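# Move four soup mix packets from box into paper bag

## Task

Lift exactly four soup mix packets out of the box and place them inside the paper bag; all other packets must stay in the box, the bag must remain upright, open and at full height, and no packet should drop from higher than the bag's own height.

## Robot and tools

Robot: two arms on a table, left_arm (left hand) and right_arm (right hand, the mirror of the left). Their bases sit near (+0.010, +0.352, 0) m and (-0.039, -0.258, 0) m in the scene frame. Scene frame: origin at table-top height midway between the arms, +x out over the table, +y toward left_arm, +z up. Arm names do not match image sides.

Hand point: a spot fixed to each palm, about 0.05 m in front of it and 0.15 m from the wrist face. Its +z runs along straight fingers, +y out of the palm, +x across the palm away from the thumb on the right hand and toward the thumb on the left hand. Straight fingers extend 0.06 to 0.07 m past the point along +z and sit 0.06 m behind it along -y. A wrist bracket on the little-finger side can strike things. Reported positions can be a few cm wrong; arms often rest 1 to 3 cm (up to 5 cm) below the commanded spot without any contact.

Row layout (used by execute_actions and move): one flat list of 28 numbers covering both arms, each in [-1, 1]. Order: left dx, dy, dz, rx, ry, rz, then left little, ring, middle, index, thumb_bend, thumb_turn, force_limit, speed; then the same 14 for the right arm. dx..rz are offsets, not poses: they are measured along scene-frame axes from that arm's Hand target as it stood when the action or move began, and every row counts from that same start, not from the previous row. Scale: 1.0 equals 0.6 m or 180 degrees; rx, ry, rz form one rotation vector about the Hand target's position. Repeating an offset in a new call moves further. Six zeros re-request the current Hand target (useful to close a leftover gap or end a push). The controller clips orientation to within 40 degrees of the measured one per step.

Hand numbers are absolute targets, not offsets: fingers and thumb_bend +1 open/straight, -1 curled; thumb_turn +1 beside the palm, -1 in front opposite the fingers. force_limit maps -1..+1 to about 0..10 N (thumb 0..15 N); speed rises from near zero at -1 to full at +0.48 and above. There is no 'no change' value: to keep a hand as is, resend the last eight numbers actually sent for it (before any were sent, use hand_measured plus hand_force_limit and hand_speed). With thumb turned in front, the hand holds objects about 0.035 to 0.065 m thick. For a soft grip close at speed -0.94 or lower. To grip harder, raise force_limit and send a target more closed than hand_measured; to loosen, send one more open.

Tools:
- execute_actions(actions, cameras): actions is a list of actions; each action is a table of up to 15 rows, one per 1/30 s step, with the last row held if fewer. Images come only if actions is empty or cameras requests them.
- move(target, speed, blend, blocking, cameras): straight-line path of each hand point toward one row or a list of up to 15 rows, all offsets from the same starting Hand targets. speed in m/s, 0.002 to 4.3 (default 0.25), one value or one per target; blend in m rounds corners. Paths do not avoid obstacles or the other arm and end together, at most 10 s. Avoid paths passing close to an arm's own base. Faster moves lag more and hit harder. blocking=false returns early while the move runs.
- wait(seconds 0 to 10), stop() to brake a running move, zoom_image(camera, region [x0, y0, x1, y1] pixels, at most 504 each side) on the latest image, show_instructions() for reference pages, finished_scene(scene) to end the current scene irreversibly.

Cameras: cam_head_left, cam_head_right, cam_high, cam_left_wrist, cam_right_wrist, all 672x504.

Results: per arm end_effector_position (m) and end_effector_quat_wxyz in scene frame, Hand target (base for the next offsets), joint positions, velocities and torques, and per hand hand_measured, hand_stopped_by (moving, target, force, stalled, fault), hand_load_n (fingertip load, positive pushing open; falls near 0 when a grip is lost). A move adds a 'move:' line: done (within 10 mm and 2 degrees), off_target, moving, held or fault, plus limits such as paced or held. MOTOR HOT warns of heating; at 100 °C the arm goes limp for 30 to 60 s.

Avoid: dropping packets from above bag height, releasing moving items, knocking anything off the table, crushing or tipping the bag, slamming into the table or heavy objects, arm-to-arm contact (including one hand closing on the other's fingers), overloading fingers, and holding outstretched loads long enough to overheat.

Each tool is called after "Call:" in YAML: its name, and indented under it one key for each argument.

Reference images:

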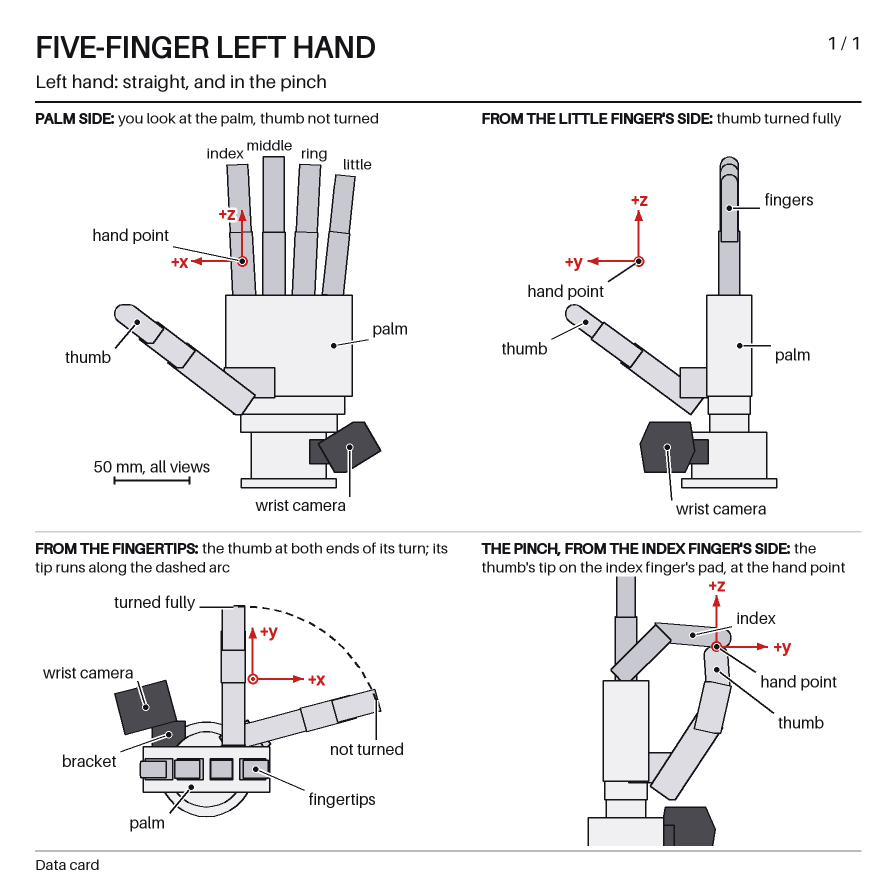

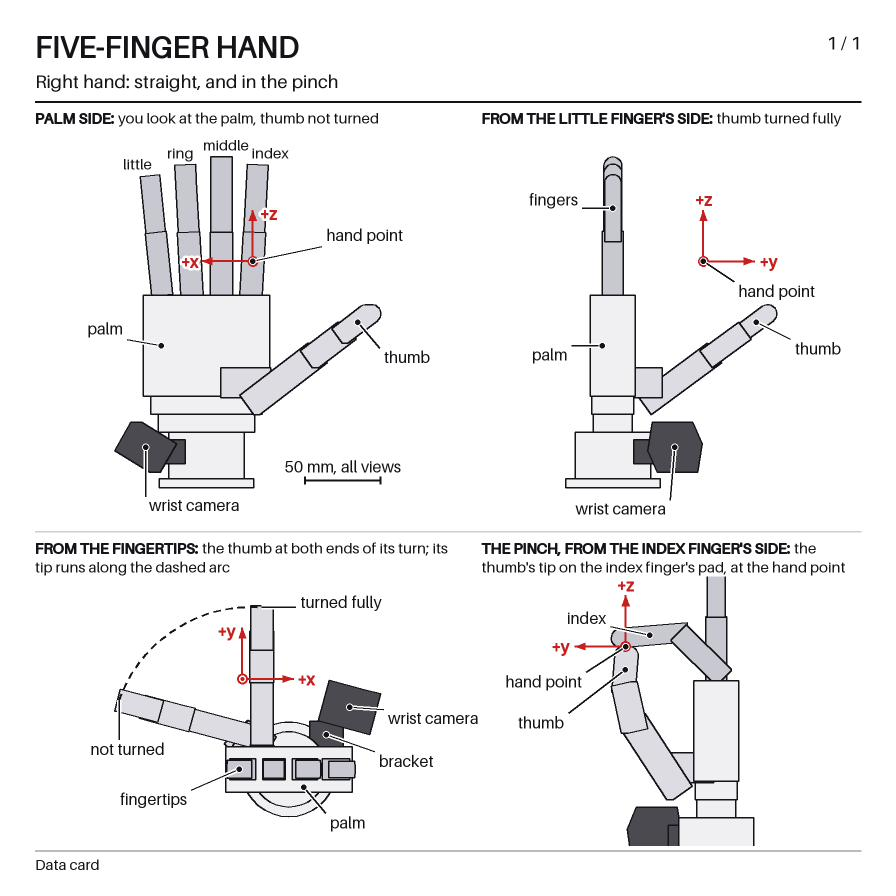

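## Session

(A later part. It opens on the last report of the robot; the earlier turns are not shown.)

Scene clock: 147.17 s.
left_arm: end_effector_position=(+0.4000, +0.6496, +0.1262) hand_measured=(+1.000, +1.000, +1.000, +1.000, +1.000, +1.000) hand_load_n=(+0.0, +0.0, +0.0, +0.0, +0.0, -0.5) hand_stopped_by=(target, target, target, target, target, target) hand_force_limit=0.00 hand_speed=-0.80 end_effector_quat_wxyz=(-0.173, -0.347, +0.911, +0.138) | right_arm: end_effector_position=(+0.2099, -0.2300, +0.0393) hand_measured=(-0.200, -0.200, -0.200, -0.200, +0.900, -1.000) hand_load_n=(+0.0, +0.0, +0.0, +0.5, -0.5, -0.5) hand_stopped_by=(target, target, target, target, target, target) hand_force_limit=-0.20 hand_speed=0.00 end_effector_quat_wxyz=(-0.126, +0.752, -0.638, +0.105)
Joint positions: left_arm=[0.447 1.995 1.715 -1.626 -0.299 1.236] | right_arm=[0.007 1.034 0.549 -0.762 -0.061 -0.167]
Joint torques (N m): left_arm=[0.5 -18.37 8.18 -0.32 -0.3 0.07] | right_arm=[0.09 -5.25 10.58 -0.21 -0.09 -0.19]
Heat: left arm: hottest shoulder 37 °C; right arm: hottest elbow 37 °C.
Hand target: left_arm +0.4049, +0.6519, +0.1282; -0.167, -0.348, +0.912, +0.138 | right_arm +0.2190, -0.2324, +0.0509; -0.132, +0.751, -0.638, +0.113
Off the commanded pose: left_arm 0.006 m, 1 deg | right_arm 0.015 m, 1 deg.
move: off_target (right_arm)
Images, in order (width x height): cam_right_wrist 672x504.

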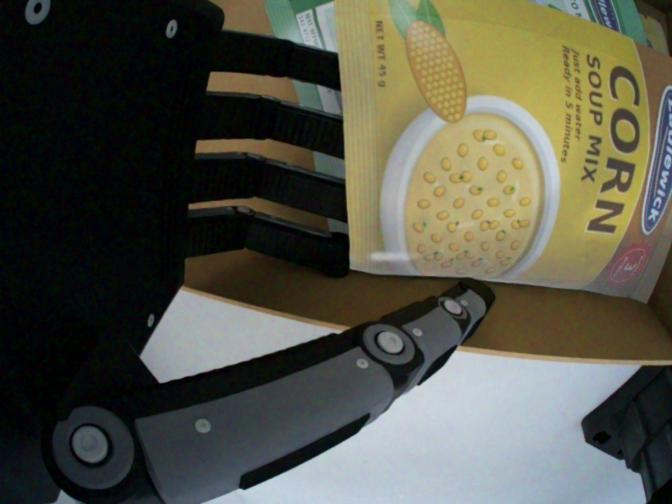

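Call:
move:
  target:
    - [0,0,0,0,0,0,1,1,1,1,1,1,0,-0.8,0.0,0,0.05,0,0,0.0,-0.2,-0.2,-0.2,-0.2,0.9,-1,-0.2,0.0]
  cameras: ["cam_right_wrist","cam_high","cam_head_left","cam_head_right"]
  speed: 0.08

Call:
zoom_image:
  camera: "cam_high"
  region: [40, 260, 240, 390]

Scene clock: 149.33 s.
left_arm: end_effector_position=(+0.4000, +0.6496, +0.1262) hand_measured=(+1.000, +1.000, +1.000, +1.000, +1.000, +1.000) hand_load_n=(+0.0, +0.0, +0.0, +0.0, +0.0, +0.0) hand_stopped_by=(target, target, target, target, target, target) hand_force_limit=0.00 hand_speed=-0.80 end_effector_quat_wxyz=(-0.173, -0.347, +0.911, +0.138) | right_arm: end_effector_position=(+0.2014, -0.2299, +0.0612) hand_measured=(-0.200, -0.200, -0.200, -0.200, +0.900, -1.000) hand_load_n=(+0.0, -0.5, +0.0, +0.0, -0.5, +0.0) hand_stopped_by=(target, target, target, target, target, target) hand_force_limit=-0.20 hand_speed=0.00 end_effector_quat_wxyz=(-0.119, +0.753, -0.640, +0.096)
Joint positions: left_arm=[0.447 1.995 1.715 -1.626 -0.299 1.236] | right_arm=[0.007 0.99 0.588 -0.868 -0.061 -0.167]
Joint torques (N m): left_arm=[0.85 -18.78 8.21 -0.25 -0.25 0.08] | right_arm=[-0.26 -4.84 12.48 -0.08 -0.08 -0.19]
Heat: left arm: hottest shoulder 37 °C; right arm: hottest elbow 37 °C.
Hand target: left_arm +0.4049, +0.6519, +0.1282; -0.167, -0.348, +0.912, +0.138 | right_arm +0.2190, -0.2324, +0.0809; -0.132, +0.751, -0.638, +0.113
Off the commanded pose: left_arm 0.006 m, 1 deg | right_arm 0.027 m, 2 deg.
move: off_target (right_arm)
Images, in order (width x height): cam_head_left 672x504, cam_head_right 672x504, cam_high 672x504, cam_right_wrist 672x504.

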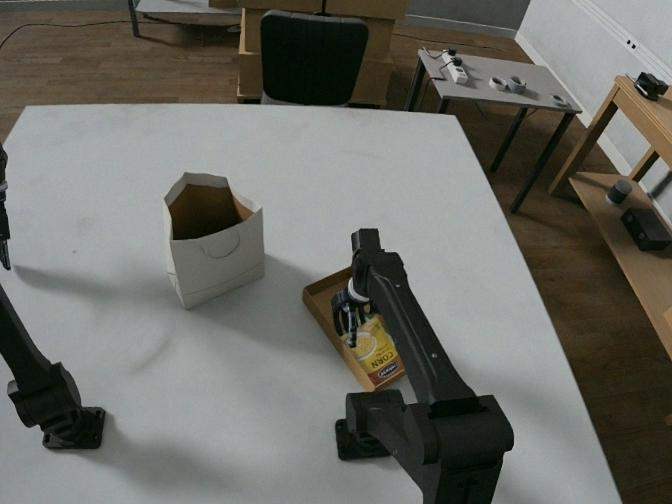

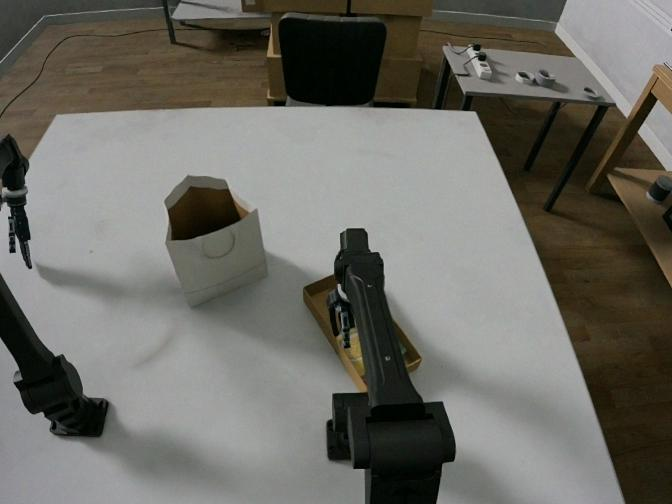

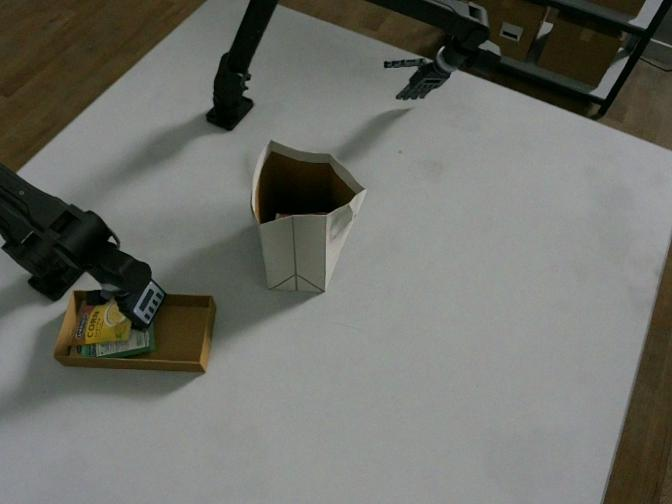

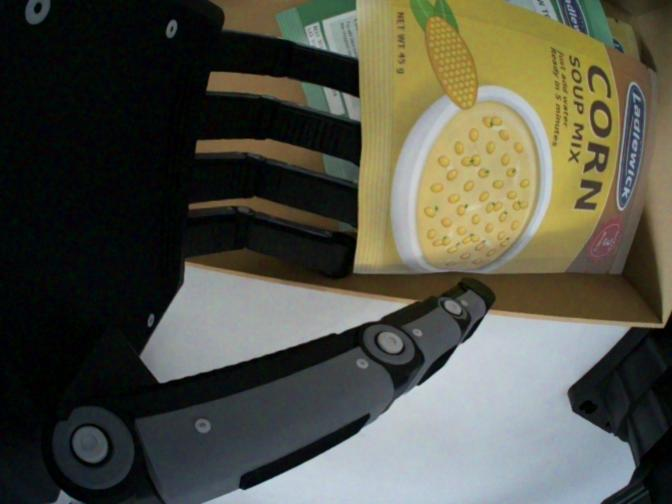

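Scaled by 2.520.

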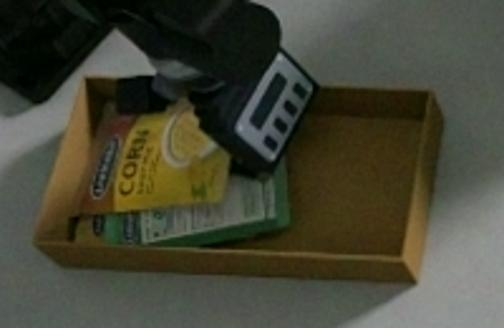

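Call:
move:
  target:
    - [0,0,0,0,0,0,1,1,1,1,1,1,0,-0.8,-0.045,-0.004,0.0,0,0,0.0,-0.2,-0.2,-0.2,-0.2,0.9,-1,-0.2,0.0]
  cameras: ["cam_right_wrist","cam_high","cam_head_left"]
  speed: 0.08

Call:
zoom_image:
  camera: "cam_high"
  region: [40, 260, 240, 390]

Scene clock: 150.77 s.
left_arm: end_effector_position=(+0.4000, +0.6496, +0.1262) hand_measured=(+1.000, +1.000, +1.000, +1.000, +1.000, +1.000) hand_load_n=(+0.0, +0.0, +0.0, +0.0, +0.0, +0.0) hand_stopped_by=(target, target, target, target, target, target) hand_force_limit=0.00 hand_speed=-0.80 end_effector_quat_wxyz=(-0.173, -0.347, +0.911, +0.138) | right_arm: end_effector_position=(+0.1949, -0.2328, +0.0800) hand_measured=(-0.200, -0.200, -0.200, -0.200, +0.900, -1.000) hand_load_n=(+0.0, +0.0, +0.5, +0.0, -0.5, +0.0) hand_stopped_by=(target, target, target, target, target, target) hand_force_limit=-0.20 hand_speed=0.00 end_effector_quat_wxyz=(-0.134, +0.750, -0.638, +0.115)
Joint positions: left_arm=[0.447 1.995 1.715 -1.626 -0.299 1.236] | right_arm=[-0.006 0.898 0.588 -0.912 -0.064 -0.177]
Joint torques (N m): left_arm=[1.38 -18.73 8.43 -0.38 -0.24 0.07] | right_arm=[-0.09 -3.78 8.92 -0.01 -0.13 -0.21]
Heat: left arm: hottest shoulder 37 °C; right arm: hottest elbow 37 °C.
Hand target: left_arm +0.4049, +0.6519, +0.1282; -0.167, -0.348, +0.912, +0.138 | right_arm +0.1920, -0.2348, +0.0810; -0.132, +0.750, -0.638, +0.113
Off the commanded pose: left_arm 0.006 m, 1 deg | right_arm 0.004 m, 0 deg.
move: done
Images, in order (width x height): cam_head_left 672x504, cam_high 672x504, cam_right_wrist 672x504.

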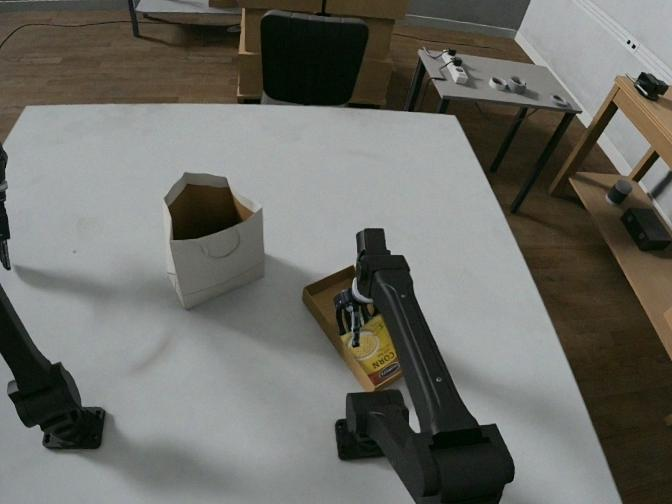

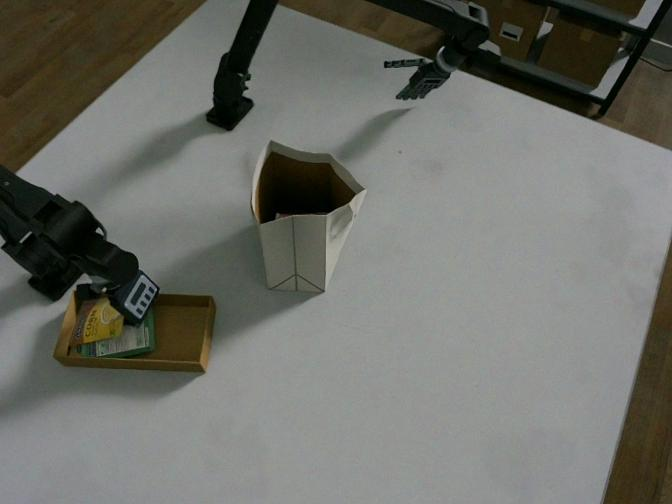

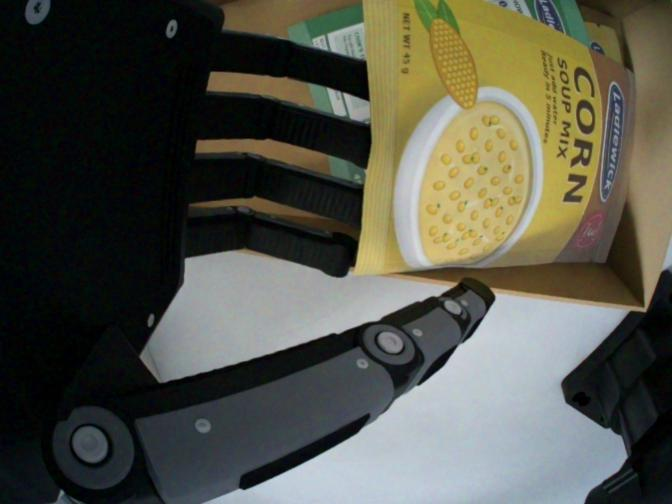

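Scaled by 2.520.

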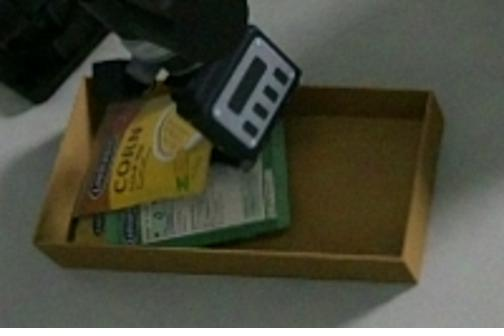

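Call:
move:
  target:
    - [0,0,0,0,0,0,1,1,1,1,1,1,0,-0.8,-0.042,-0.004,-0.012,0,0,0.0,-0.2,-0.2,-0.2,-0.2,0.9,-1,-0.2,0.0]
  cameras: ["cam_right_wrist","cam_high","cam_head_left"]
  speed: 0.08

Call:
zoom_image:
  camera: "cam_high"
  region: [40, 260, 240, 390]

Scene clock: 152.20 s.
left_arm: end_effector_position=(+0.4000, +0.6496, +0.1262) hand_measured=(+1.000, +1.000, +1.000, +1.000, +1.000, +1.000) hand_load_n=(+0.0, +0.0, +0.0, +0.0, +0.0, +0.0) hand_stopped_by=(target, target, target, target, target, target) hand_force_limit=0.00 hand_speed=-0.80 end_effector_quat_wxyz=(-0.173, -0.347, +0.911, +0.138) | right_arm: end_effector_position=(+0.1749, -0.2354, +0.0776) hand_measured=(-0.200, -0.200, -0.200, -0.200, +0.900, -1.000) hand_load_n=(+0.5, +0.5, +0.0, +0.0, +0.0, +0.0) hand_stopped_by=(target, target, target, target, target, target) hand_force_limit=-0.20 hand_speed=0.00 end_effector_quat_wxyz=(-0.138, +0.749, -0.637, +0.120)
Joint positions: left_arm=[0.447 1.995 1.715 -1.626 -0.299 1.236] | right_arm=[-0.021 0.814 0.542 -0.937 -0.07 -0.191]
Joint torques (N m): left_arm=[1.55 -20.19 8.4 -0.36 -0.22 0.08] | right_arm=[-0.32 -2.55 8.1 -0.1 -0.18 -0.22]
Heat: left arm: hottest shoulder 37 °C; right arm: hottest elbow 37 °C.
Hand target: left_arm +0.4049, +0.6519, +0.1282; -0.167, -0.348, +0.912, +0.138 | right_arm +0.1668, -0.2372, +0.0737; -0.132, +0.751, -0.637, +0.113
Off the commanded pose: left_arm 0.006 m, 1 deg | right_arm 0.009 m, 1 deg.
move: done
Images, in order (width x height): cam_head_left 672x504, cam_high 672x504, cam_right_wrist 672x504.

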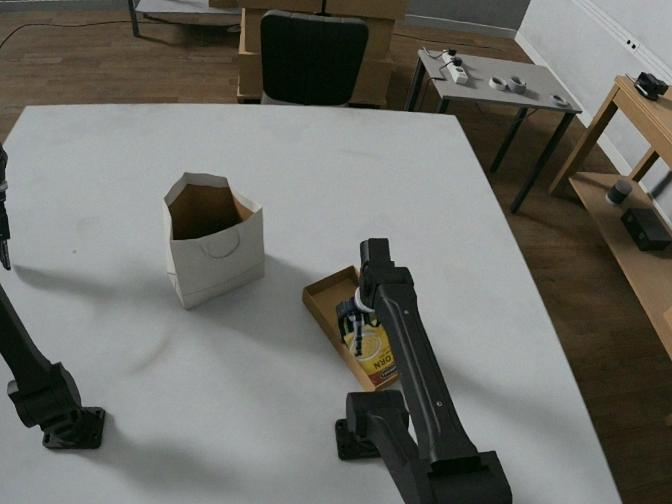

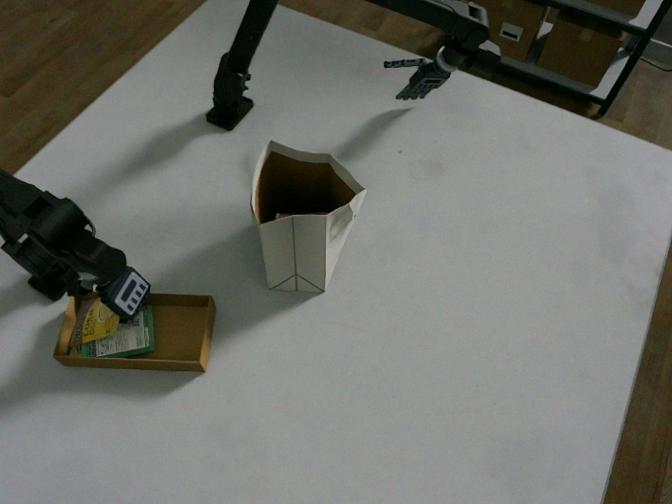

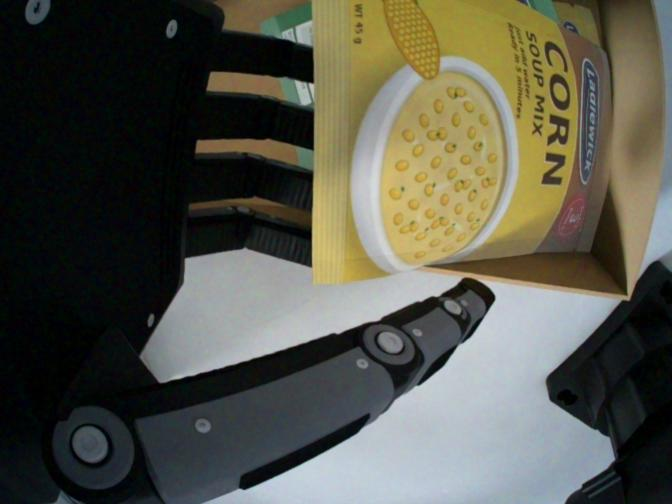

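Scaled by 2.520.

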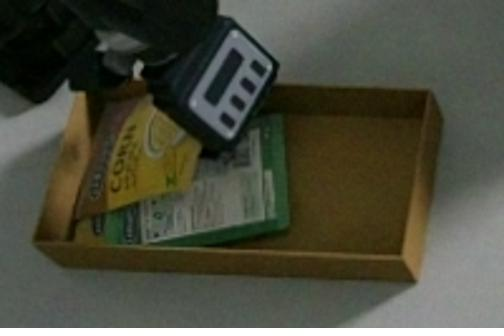

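Call:
move:
  target:
    - [0,0,0,0,0,0,1,1,1,1,1,1,0,-0.8,0,0,0,0,0,0.0,-0.22,-0.22,-0.22,-0.22,0.0,-1,-0.1,-0.3]
  cameras: ["cam_right_wrist"]
  speed: 0.08

Scene clock: 153.60 s.
left_arm: end_effector_position=(+0.4000, +0.6496, +0.1262) hand_measured=(+1.000, +1.000, +1.000, +1.000, +1.000, +1.000) hand_load_n=(+0.0, +0.0, +0.0, +0.0, +0.0, +0.0) hand_stopped_by=(target, target, target, target, target, target) hand_force_limit=0.00 hand_speed=-0.80 end_effector_quat_wxyz=(-0.173, -0.347, +0.911, +0.138) | right_arm: end_effector_position=(+0.1741, -0.2358, +0.0775) hand_measured=(-0.220, -0.220, -0.220, -0.220, +0.004, -1.000) hand_load_n=(+0.0, +1.5, +5.5, +2.0, +3.5, +0.5) hand_stopped_by=(target, target, target, target, target, target) hand_force_limit=-0.10 hand_speed=-0.30 end_effector_quat_wxyz=(-0.137, +0.750, -0.636, +0.119)
Joint positions: left_arm=[0.447 1.995 1.715 -1.626 -0.299 1.236] | right_arm=[-0.022 0.814 0.542 -0.94 -0.07 -0.195]
Joint torques (N m): left_arm=[0.97 -19.72 8.28 -0.5 -0.22 0.07] | right_arm=[-0.32 -2.78 8.1 0.08 -0.15 -0.19]
Heat: left arm: hottest shoulder 37 °C; right arm: hottest elbow 37 °C.
Hand target: left_arm +0.4049, +0.6519, +0.1282; -0.167, -0.348, +0.912, +0.138 | right_arm +0.1668, -0.2372, +0.0737; -0.132, +0.751, -0.638, +0.113
Off the commanded pose: left_arm 0.006 m, 1 deg | right_arm 0.008 m, 1 deg.
move: done
Images, in order (width x height): cam_right_wrist 672x504.

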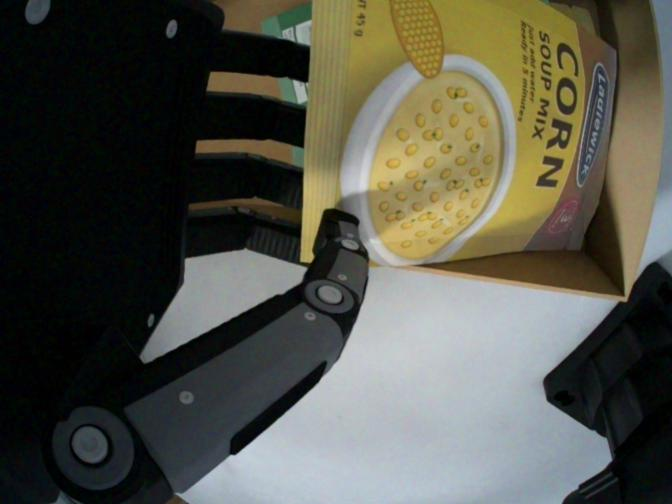

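Call:
move:
  target:
    - [0,0,0,0,0,0,1,1,1,1,1,1,0,-0.8,0,0,0,0,0,0.0,-0.25,-0.25,-0.25,-0.25,-0.15,-1,0.2,-0.6]
    - [0,0,0,0,0,0,1,1,1,1,1,1,0,-0.8,0.04,0,0.09,0,0,0.0,-0.25,-0.25,-0.25,-0.25,-0.15,-1,0.2,-0.6]
    - [0,0,0,0,0,0,1,1,1,1,1,1,0,-0.8,0.2,0,0.22,0,0,0.0,-0.25,-0.25,-0.25,-0.25,-0.15,-1,0.2,-0.6]
  cameras: ["cam_right_wrist","cam_high"]
  speed: 0.12
  blend: [0,0.03,0]

Scene clock: 156.83 s.
left_arm: end_effector_position=(+0.4000, +0.6496, +0.1262) hand_measured=(+1.000, +1.000, +1.000, +1.000, +1.000, +1.000) hand_load_n=(+0.0, +0.0, +0.0, +0.0, +0.0, +0.0) hand_stopped_by=(target, target, target, target, target, target) hand_force_limit=0.00 hand_speed=-0.80 end_effector_quat_wxyz=(-0.173, -0.347, +0.911, +0.138) | right_arm: end_effector_position=(+0.2716, -0.2390, +0.1872) hand_measured=(-0.250, -0.250, -0.240, -0.244, -0.008, -1.000) hand_load_n=(+0.0, +2.0, +13.5, +9.5, +8.5, +0.5) hand_stopped_by=(target, target, force, force, force, target) hand_force_limit=0.20 hand_speed=-0.60 end_effector_quat_wxyz=(-0.123, +0.752, -0.639, +0.100)
Joint positions: left_arm=[0.447 1.995 1.715 -1.626 -0.299 1.236] | right_arm=[-0.02 1.097 0.998 -1.16 -0.07 -0.191]
Joint torques (N m): left_arm=[1.14 -19.02 8.09 -0.25 -0.19 0.08] | right_arm=[0.97 -5.89 13.85 0.01 0.1 -0.04]
Heat: left arm: hottest shoulder 37 °C; right arm: hottest elbow 37 °C.
Hand target: left_arm +0.4049, +0.6519, +0.1282; -0.167, -0.348, +0.912, +0.138 | right_arm +0.2868, -0.2371, +0.2058; -0.132, +0.751, -0.637, +0.113
Off the commanded pose: left_arm 0.006 m, 1 deg | right_arm 0.024 m, 2 deg.
move: off_target (right_arm); blend cut to 0.0295 m at target 2
Images, in order (width x height): cam_high 672x504, cam_right_wrist 672x504.

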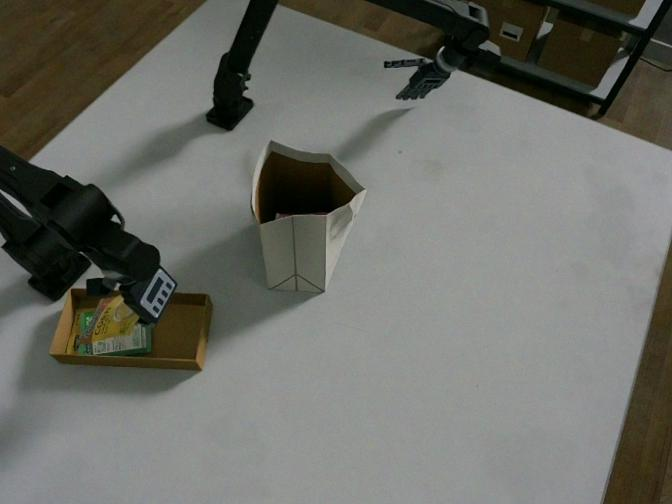

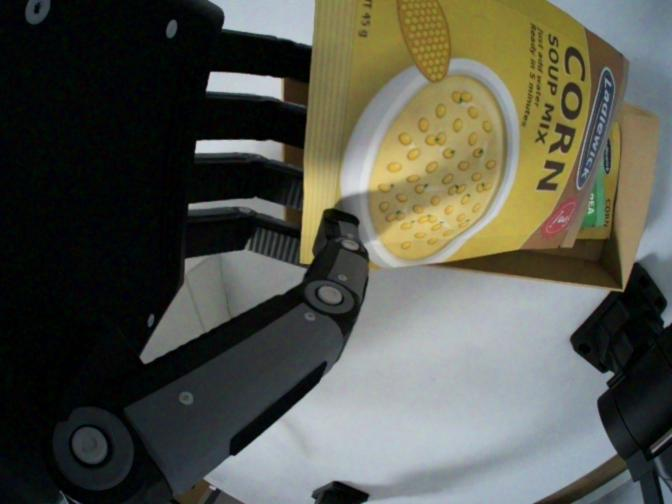

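Call:
move:
  target:
    - [0,0,0,0,0,0,1,1,1,1,1,1,0,-0.8,0.155,0.0285,0.44,0.1541,-0.3602,0.1338,-0.25,-0.25,-0.25,-0.25,-0.15,-1,0.2,-0.6]
    - [0,0,0,0,0,0,1,1,1,1,1,1,0,-0.8,0.179,0.552,0.522,0.1541,-0.3602,0.1338,-0.25,-0.25,-0.25,-0.25,-0.15,-1,0.2,-0.6]
    - [0,0,0,0,0,0,1,1,1,1,1,1,0,-0.8,0.172,0.5685,0.33,0.1541,-0.3602,0.1338,-0.25,-0.25,-0.25,-0.25,-0.15,-1,0.2,-0.6]
  cameras: ["all"]
  speed: [0.3,0.28,0.18]

Call:
zoom_image:
  camera: "cam_high"
  region: [200, 20, 400, 300]

Call:
zoom_image:
  camera: "cam_head_right"
  region: [100, 60, 320, 310]

Scene clock: 163.90 s.
left_arm: end_effector_position=(+0.4000, +0.6496, +0.1262) hand_measured=(+1.000, +1.000, +1.000, +1.000, +1.000, +1.000) hand_load_n=(+0.0, +0.0, +0.0, +0.0, +0.0, +0.0) hand_stopped_by=(target, target, target, target, target, target) hand_force_limit=0.00 hand_speed=-0.80 end_effector_quat_wxyz=(-0.173, -0.347, +0.911, +0.138) | right_arm: end_effector_position=(+0.3900, +0.0994, +0.4053) hand_measured=(-0.250, -0.250, -0.240, -0.244, -0.008, -1.000) hand_load_n=(+0.5, +0.0, +14.0, +9.0, +8.5, +0.5) hand_stopped_by=(target, target, force, force, force, target) hand_force_limit=0.20 hand_speed=-0.60 end_effector_quat_wxyz=(+0.629, -0.634, +0.321, -0.314)
Joint positions: left_arm=[0.447 1.995 1.715 -1.626 -0.299 1.236] | right_arm=[0.661 1.096 1.017 0.068 0 0.005]
Joint torques (N m): left_arm=[1.14 -19.6 8.29 -0.42 -0.23 0.11] | right_arm=[1.2 -7.59 10.02 2.26 0.13 -0.16]
Heat: left arm: hottest shoulder 37 °C; right arm: hottest elbow 38 °C.
Hand target: left_arm +0.4049, +0.6519, +0.1282; -0.167, -0.348, +0.912, +0.138 | right_arm +0.3902, +0.1038, +0.4035; +0.632, -0.633, +0.316, -0.316
Off the commanded pose: left_arm 0.006 m, 1 deg | right_arm 0.005 m, 1 deg.
move: done

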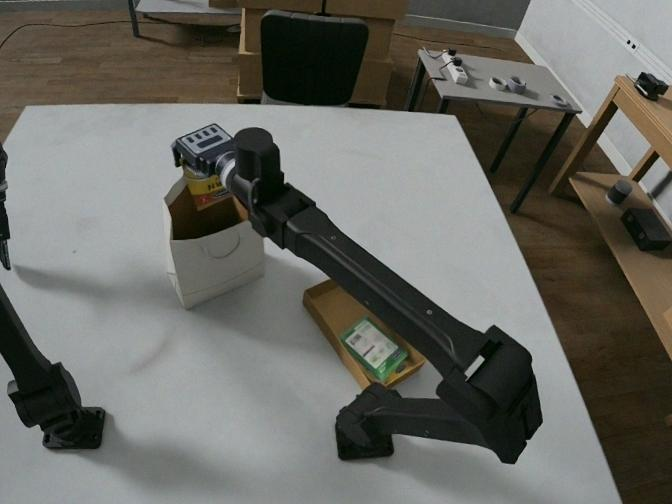

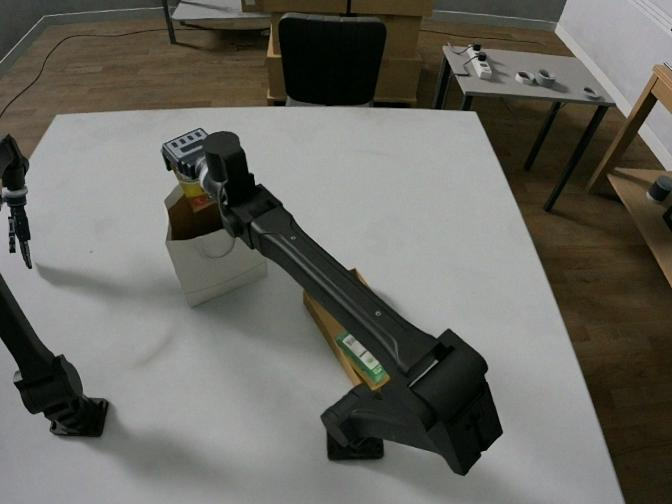

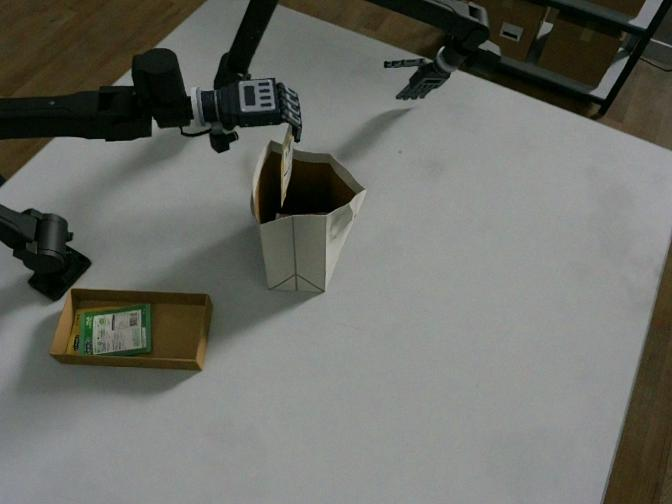

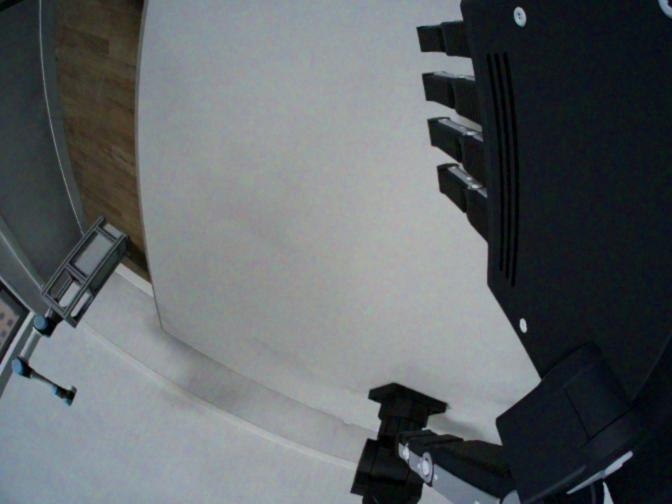

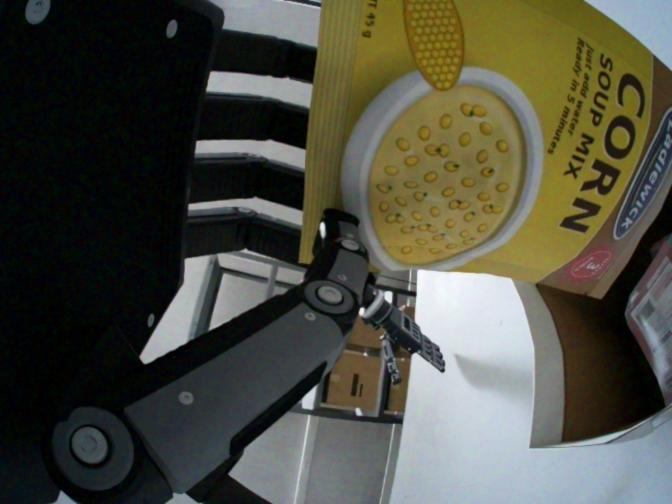

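Scaled by 1.800.

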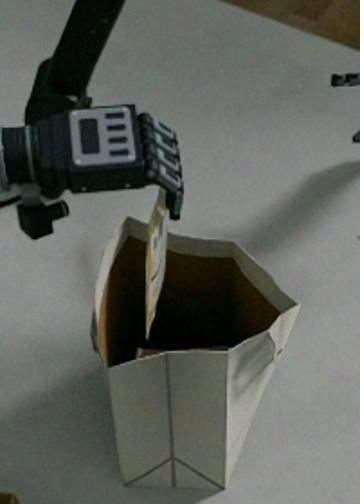

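Scaled by 2.016.

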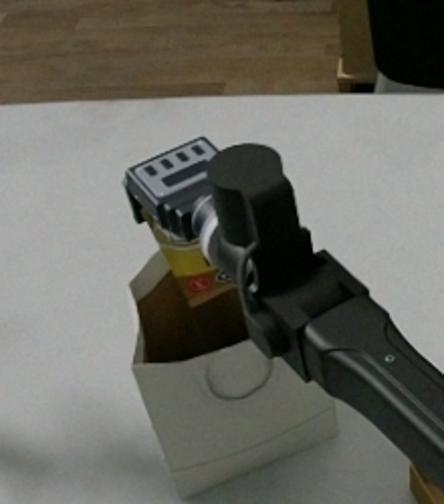

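Call:
move:
  target:
    - [0,0,0,0,0,0,1,1,1,1,1,1,0,-0.8,0.03,0.025,0,0,0,0,-0.25,-0.25,-0.25,-0.25,-0.15,-1,0.2,-0.6]
    - [0,0,0,0,0,0,1,1,1,1,1,1,0,-0.8,0.03,0.025,-0.075,0,0,0,-0.25,-0.25,-0.25,-0.25,-0.15,-1,0.2,-0.6]
  cameras: ["all"]
  speed: 0.12

Call:
zoom_image:
  camera: "cam_high"
  region: [200, 20, 400, 300]

Call:
zoom_image:
  camera: "cam_head_right"
  region: [100, 60, 320, 310]

Scene clock: 166.30 s.
left_arm: end_effector_position=(+0.4000, +0.6496, +0.1262) hand_measured=(+1.000, +1.000, +1.000, +1.000, +1.000, +1.000) hand_load_n=(+0.0, +0.0, +0.0, +0.0, +0.0, +0.0) hand_stopped_by=(target, target, target, target, target, target) hand_force_limit=0.00 hand_speed=-0.80 end_effector_quat_wxyz=(-0.173, -0.347, +0.911, +0.138) | right_arm: end_effector_position=(+0.4086, +0.1147, +0.3583) hand_measured=(-0.250, -0.250, -0.238, -0.244, -0.008, -1.000) hand_load_n=(+0.0, +0.0, +14.0, +8.5, +8.5, +0.5) hand_stopped_by=(target, target, force, force, force, target) hand_force_limit=0.20 hand_speed=-0.60 end_effector_quat_wxyz=(+0.628, -0.636, +0.321, -0.314)
Joint positions: left_arm=[0.447 1.995 1.715 -1.626 -0.299 1.236] | right_arm=[0.664 1.183 0.96 0.209 0.003 0.005]
Joint torques (N m): left_arm=[1.55 -19.25 8.27 -0.5 -0.23 0.05] | right_arm=[1.26 -9.05 10.02 2.35 0.13 -0.19]
Heat: left arm: hottest shoulder 37 °C; right arm: hottest elbow 38 °C.
Hand target: left_arm +0.4049, +0.6519, +0.1282; -0.167, -0.348, +0.912, +0.138 | right_arm +0.4081, +0.1190, +0.3588; +0.632, -0.633, +0.316, -0.316
Off the commanded pose: left_arm 0.006 m, 1 deg | right_arm 0.004 m, 1 deg.
move: done

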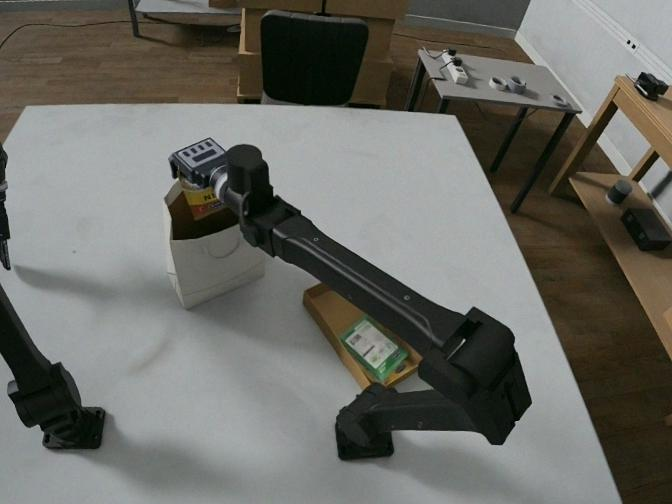

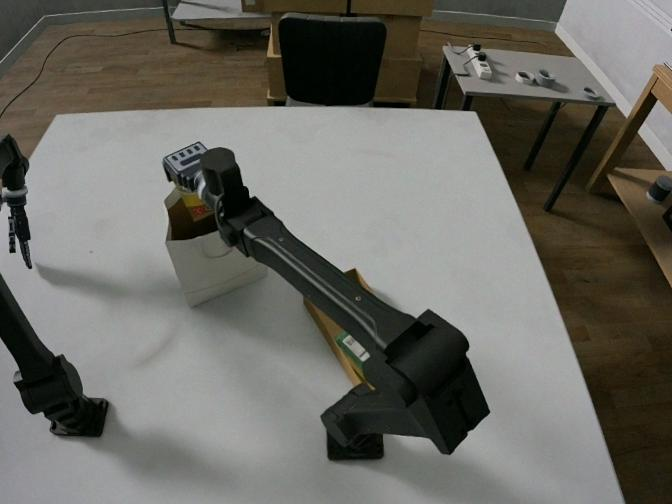

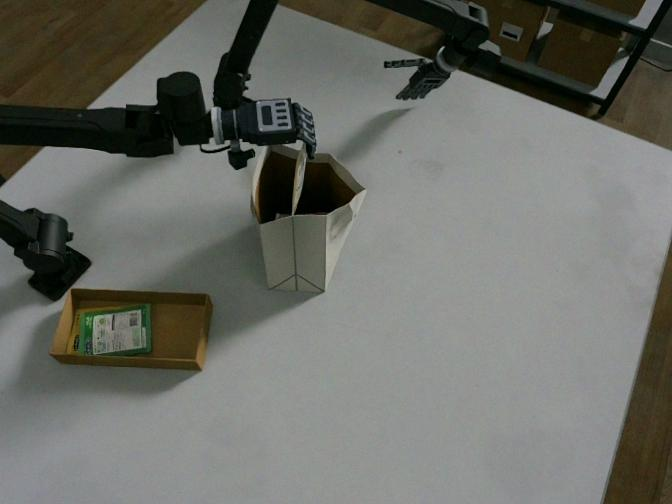

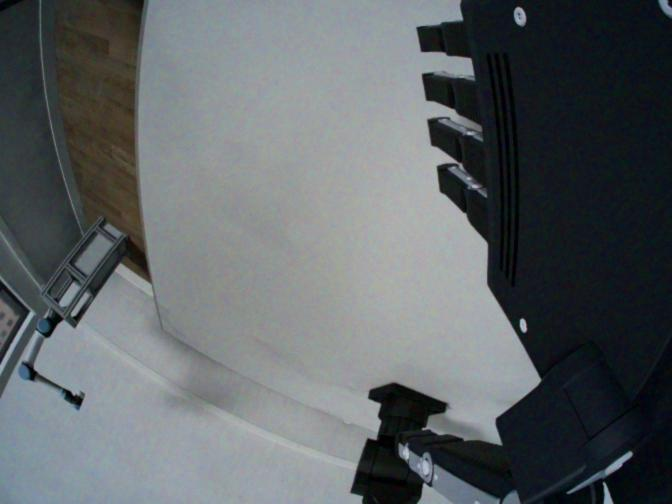

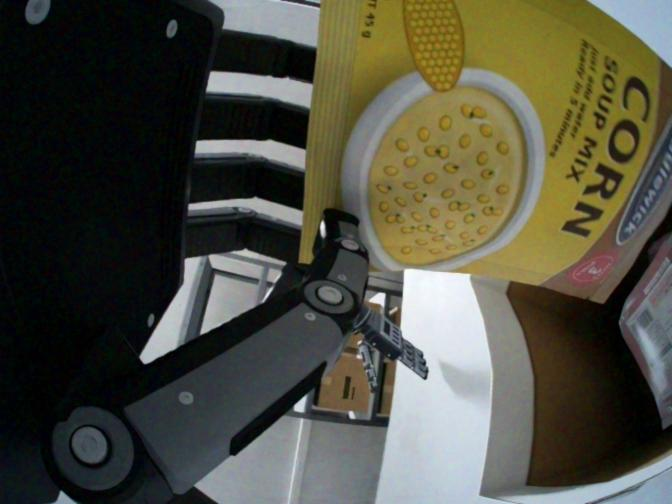

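Scaled by 1.800.

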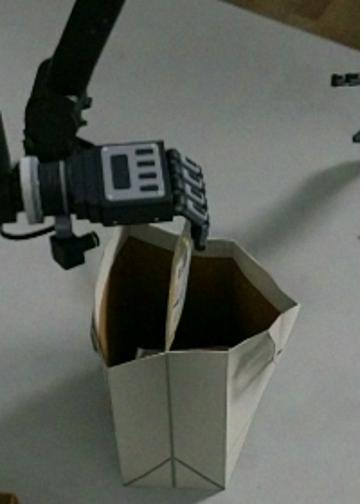

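Scaled by 2.016.

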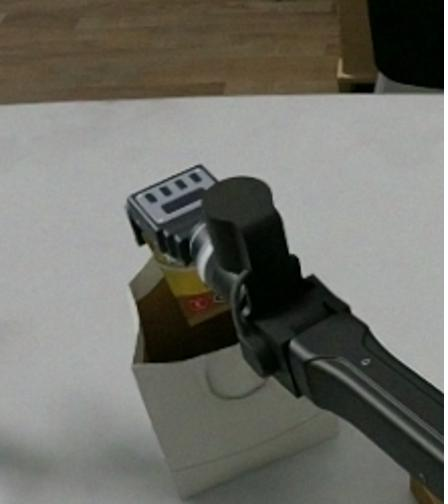

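Call:
move:
  target:
    - [0,0,0,0,0,0,1,1,1,1,1,1,0,-0.8,-0.012,0.02,-0.03,0,0,0,-0.25,-0.25,-0.25,-0.25,-0.15,-1,0.2,-0.6]
  cameras: ["cam_high","cam_right_wrist","cam_head_left"]
  speed: 0.1

Call:
zoom_image:
  camera: "cam_high"
  region: [230, 90, 380, 240]

Call:
zoom_image:
  camera: "cam_head_left"
  region: [120, 110, 300, 310]

Scene clock: 167.83 s.
left_arm: end_effector_position=(+0.4000, +0.6496, +0.1262) hand_measured=(+1.000, +1.000, +1.000, +1.000, +1.000, +1.000) hand_load_n=(+0.0, +0.0, +0.0, +0.0, +0.0, +0.0) hand_stopped_by=(target, target, target, target, target, target) hand_force_limit=0.00 hand_speed=-0.80 end_effector_quat_wxyz=(-0.173, -0.347, +0.911, +0.138) | right_arm: end_effector_position=(+0.4006, +0.1272, +0.3439) hand_measured=(-0.250, -0.250, -0.238, -0.244, -0.008, -1.000) hand_load_n=(+0.0, +0.0, +14.0, +8.5, +8.5, +0.5) hand_stopped_by=(target, target, force, force, force, target) hand_force_limit=0.20 hand_speed=-0.60 end_effector_quat_wxyz=(+0.630, -0.634, +0.319, -0.314)
Joint positions: left_arm=[0.447 1.995 1.715 -1.626 -0.299 1.236] | right_arm=[0.701 1.197 0.928 0.262 0.038 0.005]
Joint torques (N m): left_arm=[1.61 -19.72 8.28 -0.39 -0.27 0.09] | right_arm=[0.91 -8.88 9.65 2.29 0.14 -0.17]
Heat: left arm: hottest shoulder 37 °C; right arm: hottest elbow 38 °C.
Hand target: left_arm +0.4049, +0.6519, +0.1282; -0.167, -0.348, +0.912, +0.138 | right_arm +0.4009, +0.1309, +0.3406; +0.632, -0.633, +0.316, -0.315
Off the commanded pose: left_arm 0.006 m, 1 deg | right_arm 0.005 m, 0 deg.
move: done
Images, in order (width x height): cam_head_left 672x504, cam_high 672x504, cam_right_wrist 672x504.

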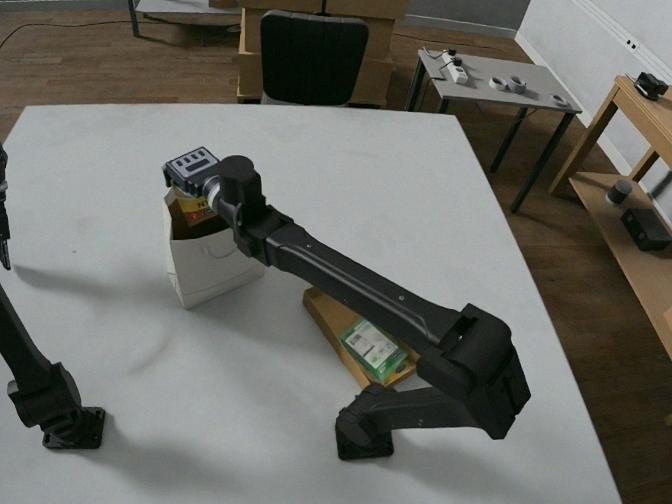

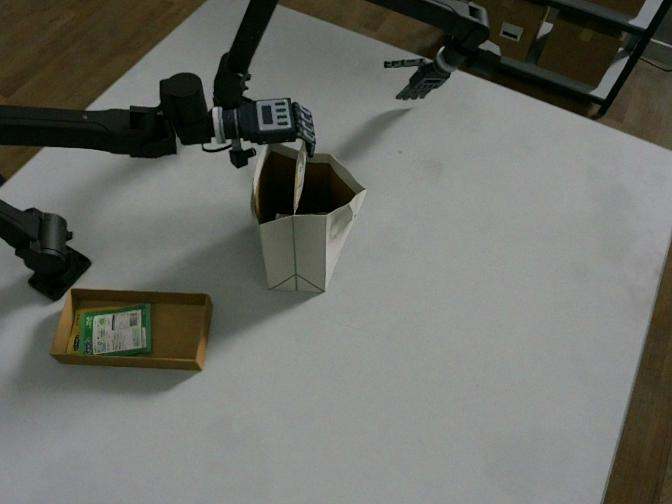

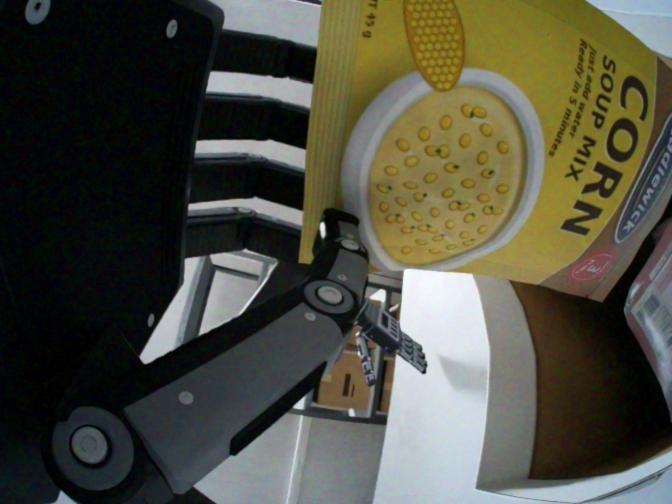

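Scaled by 3.360.

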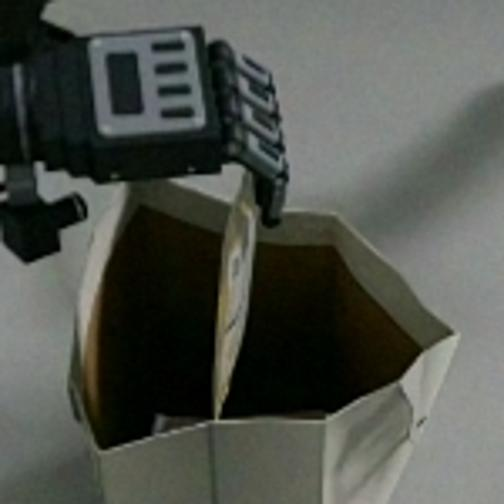

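Scaled by 2.520.

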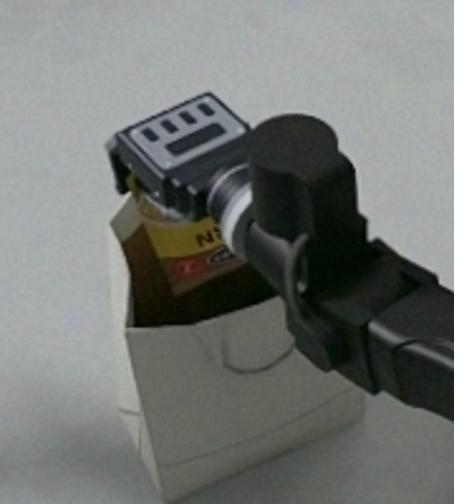

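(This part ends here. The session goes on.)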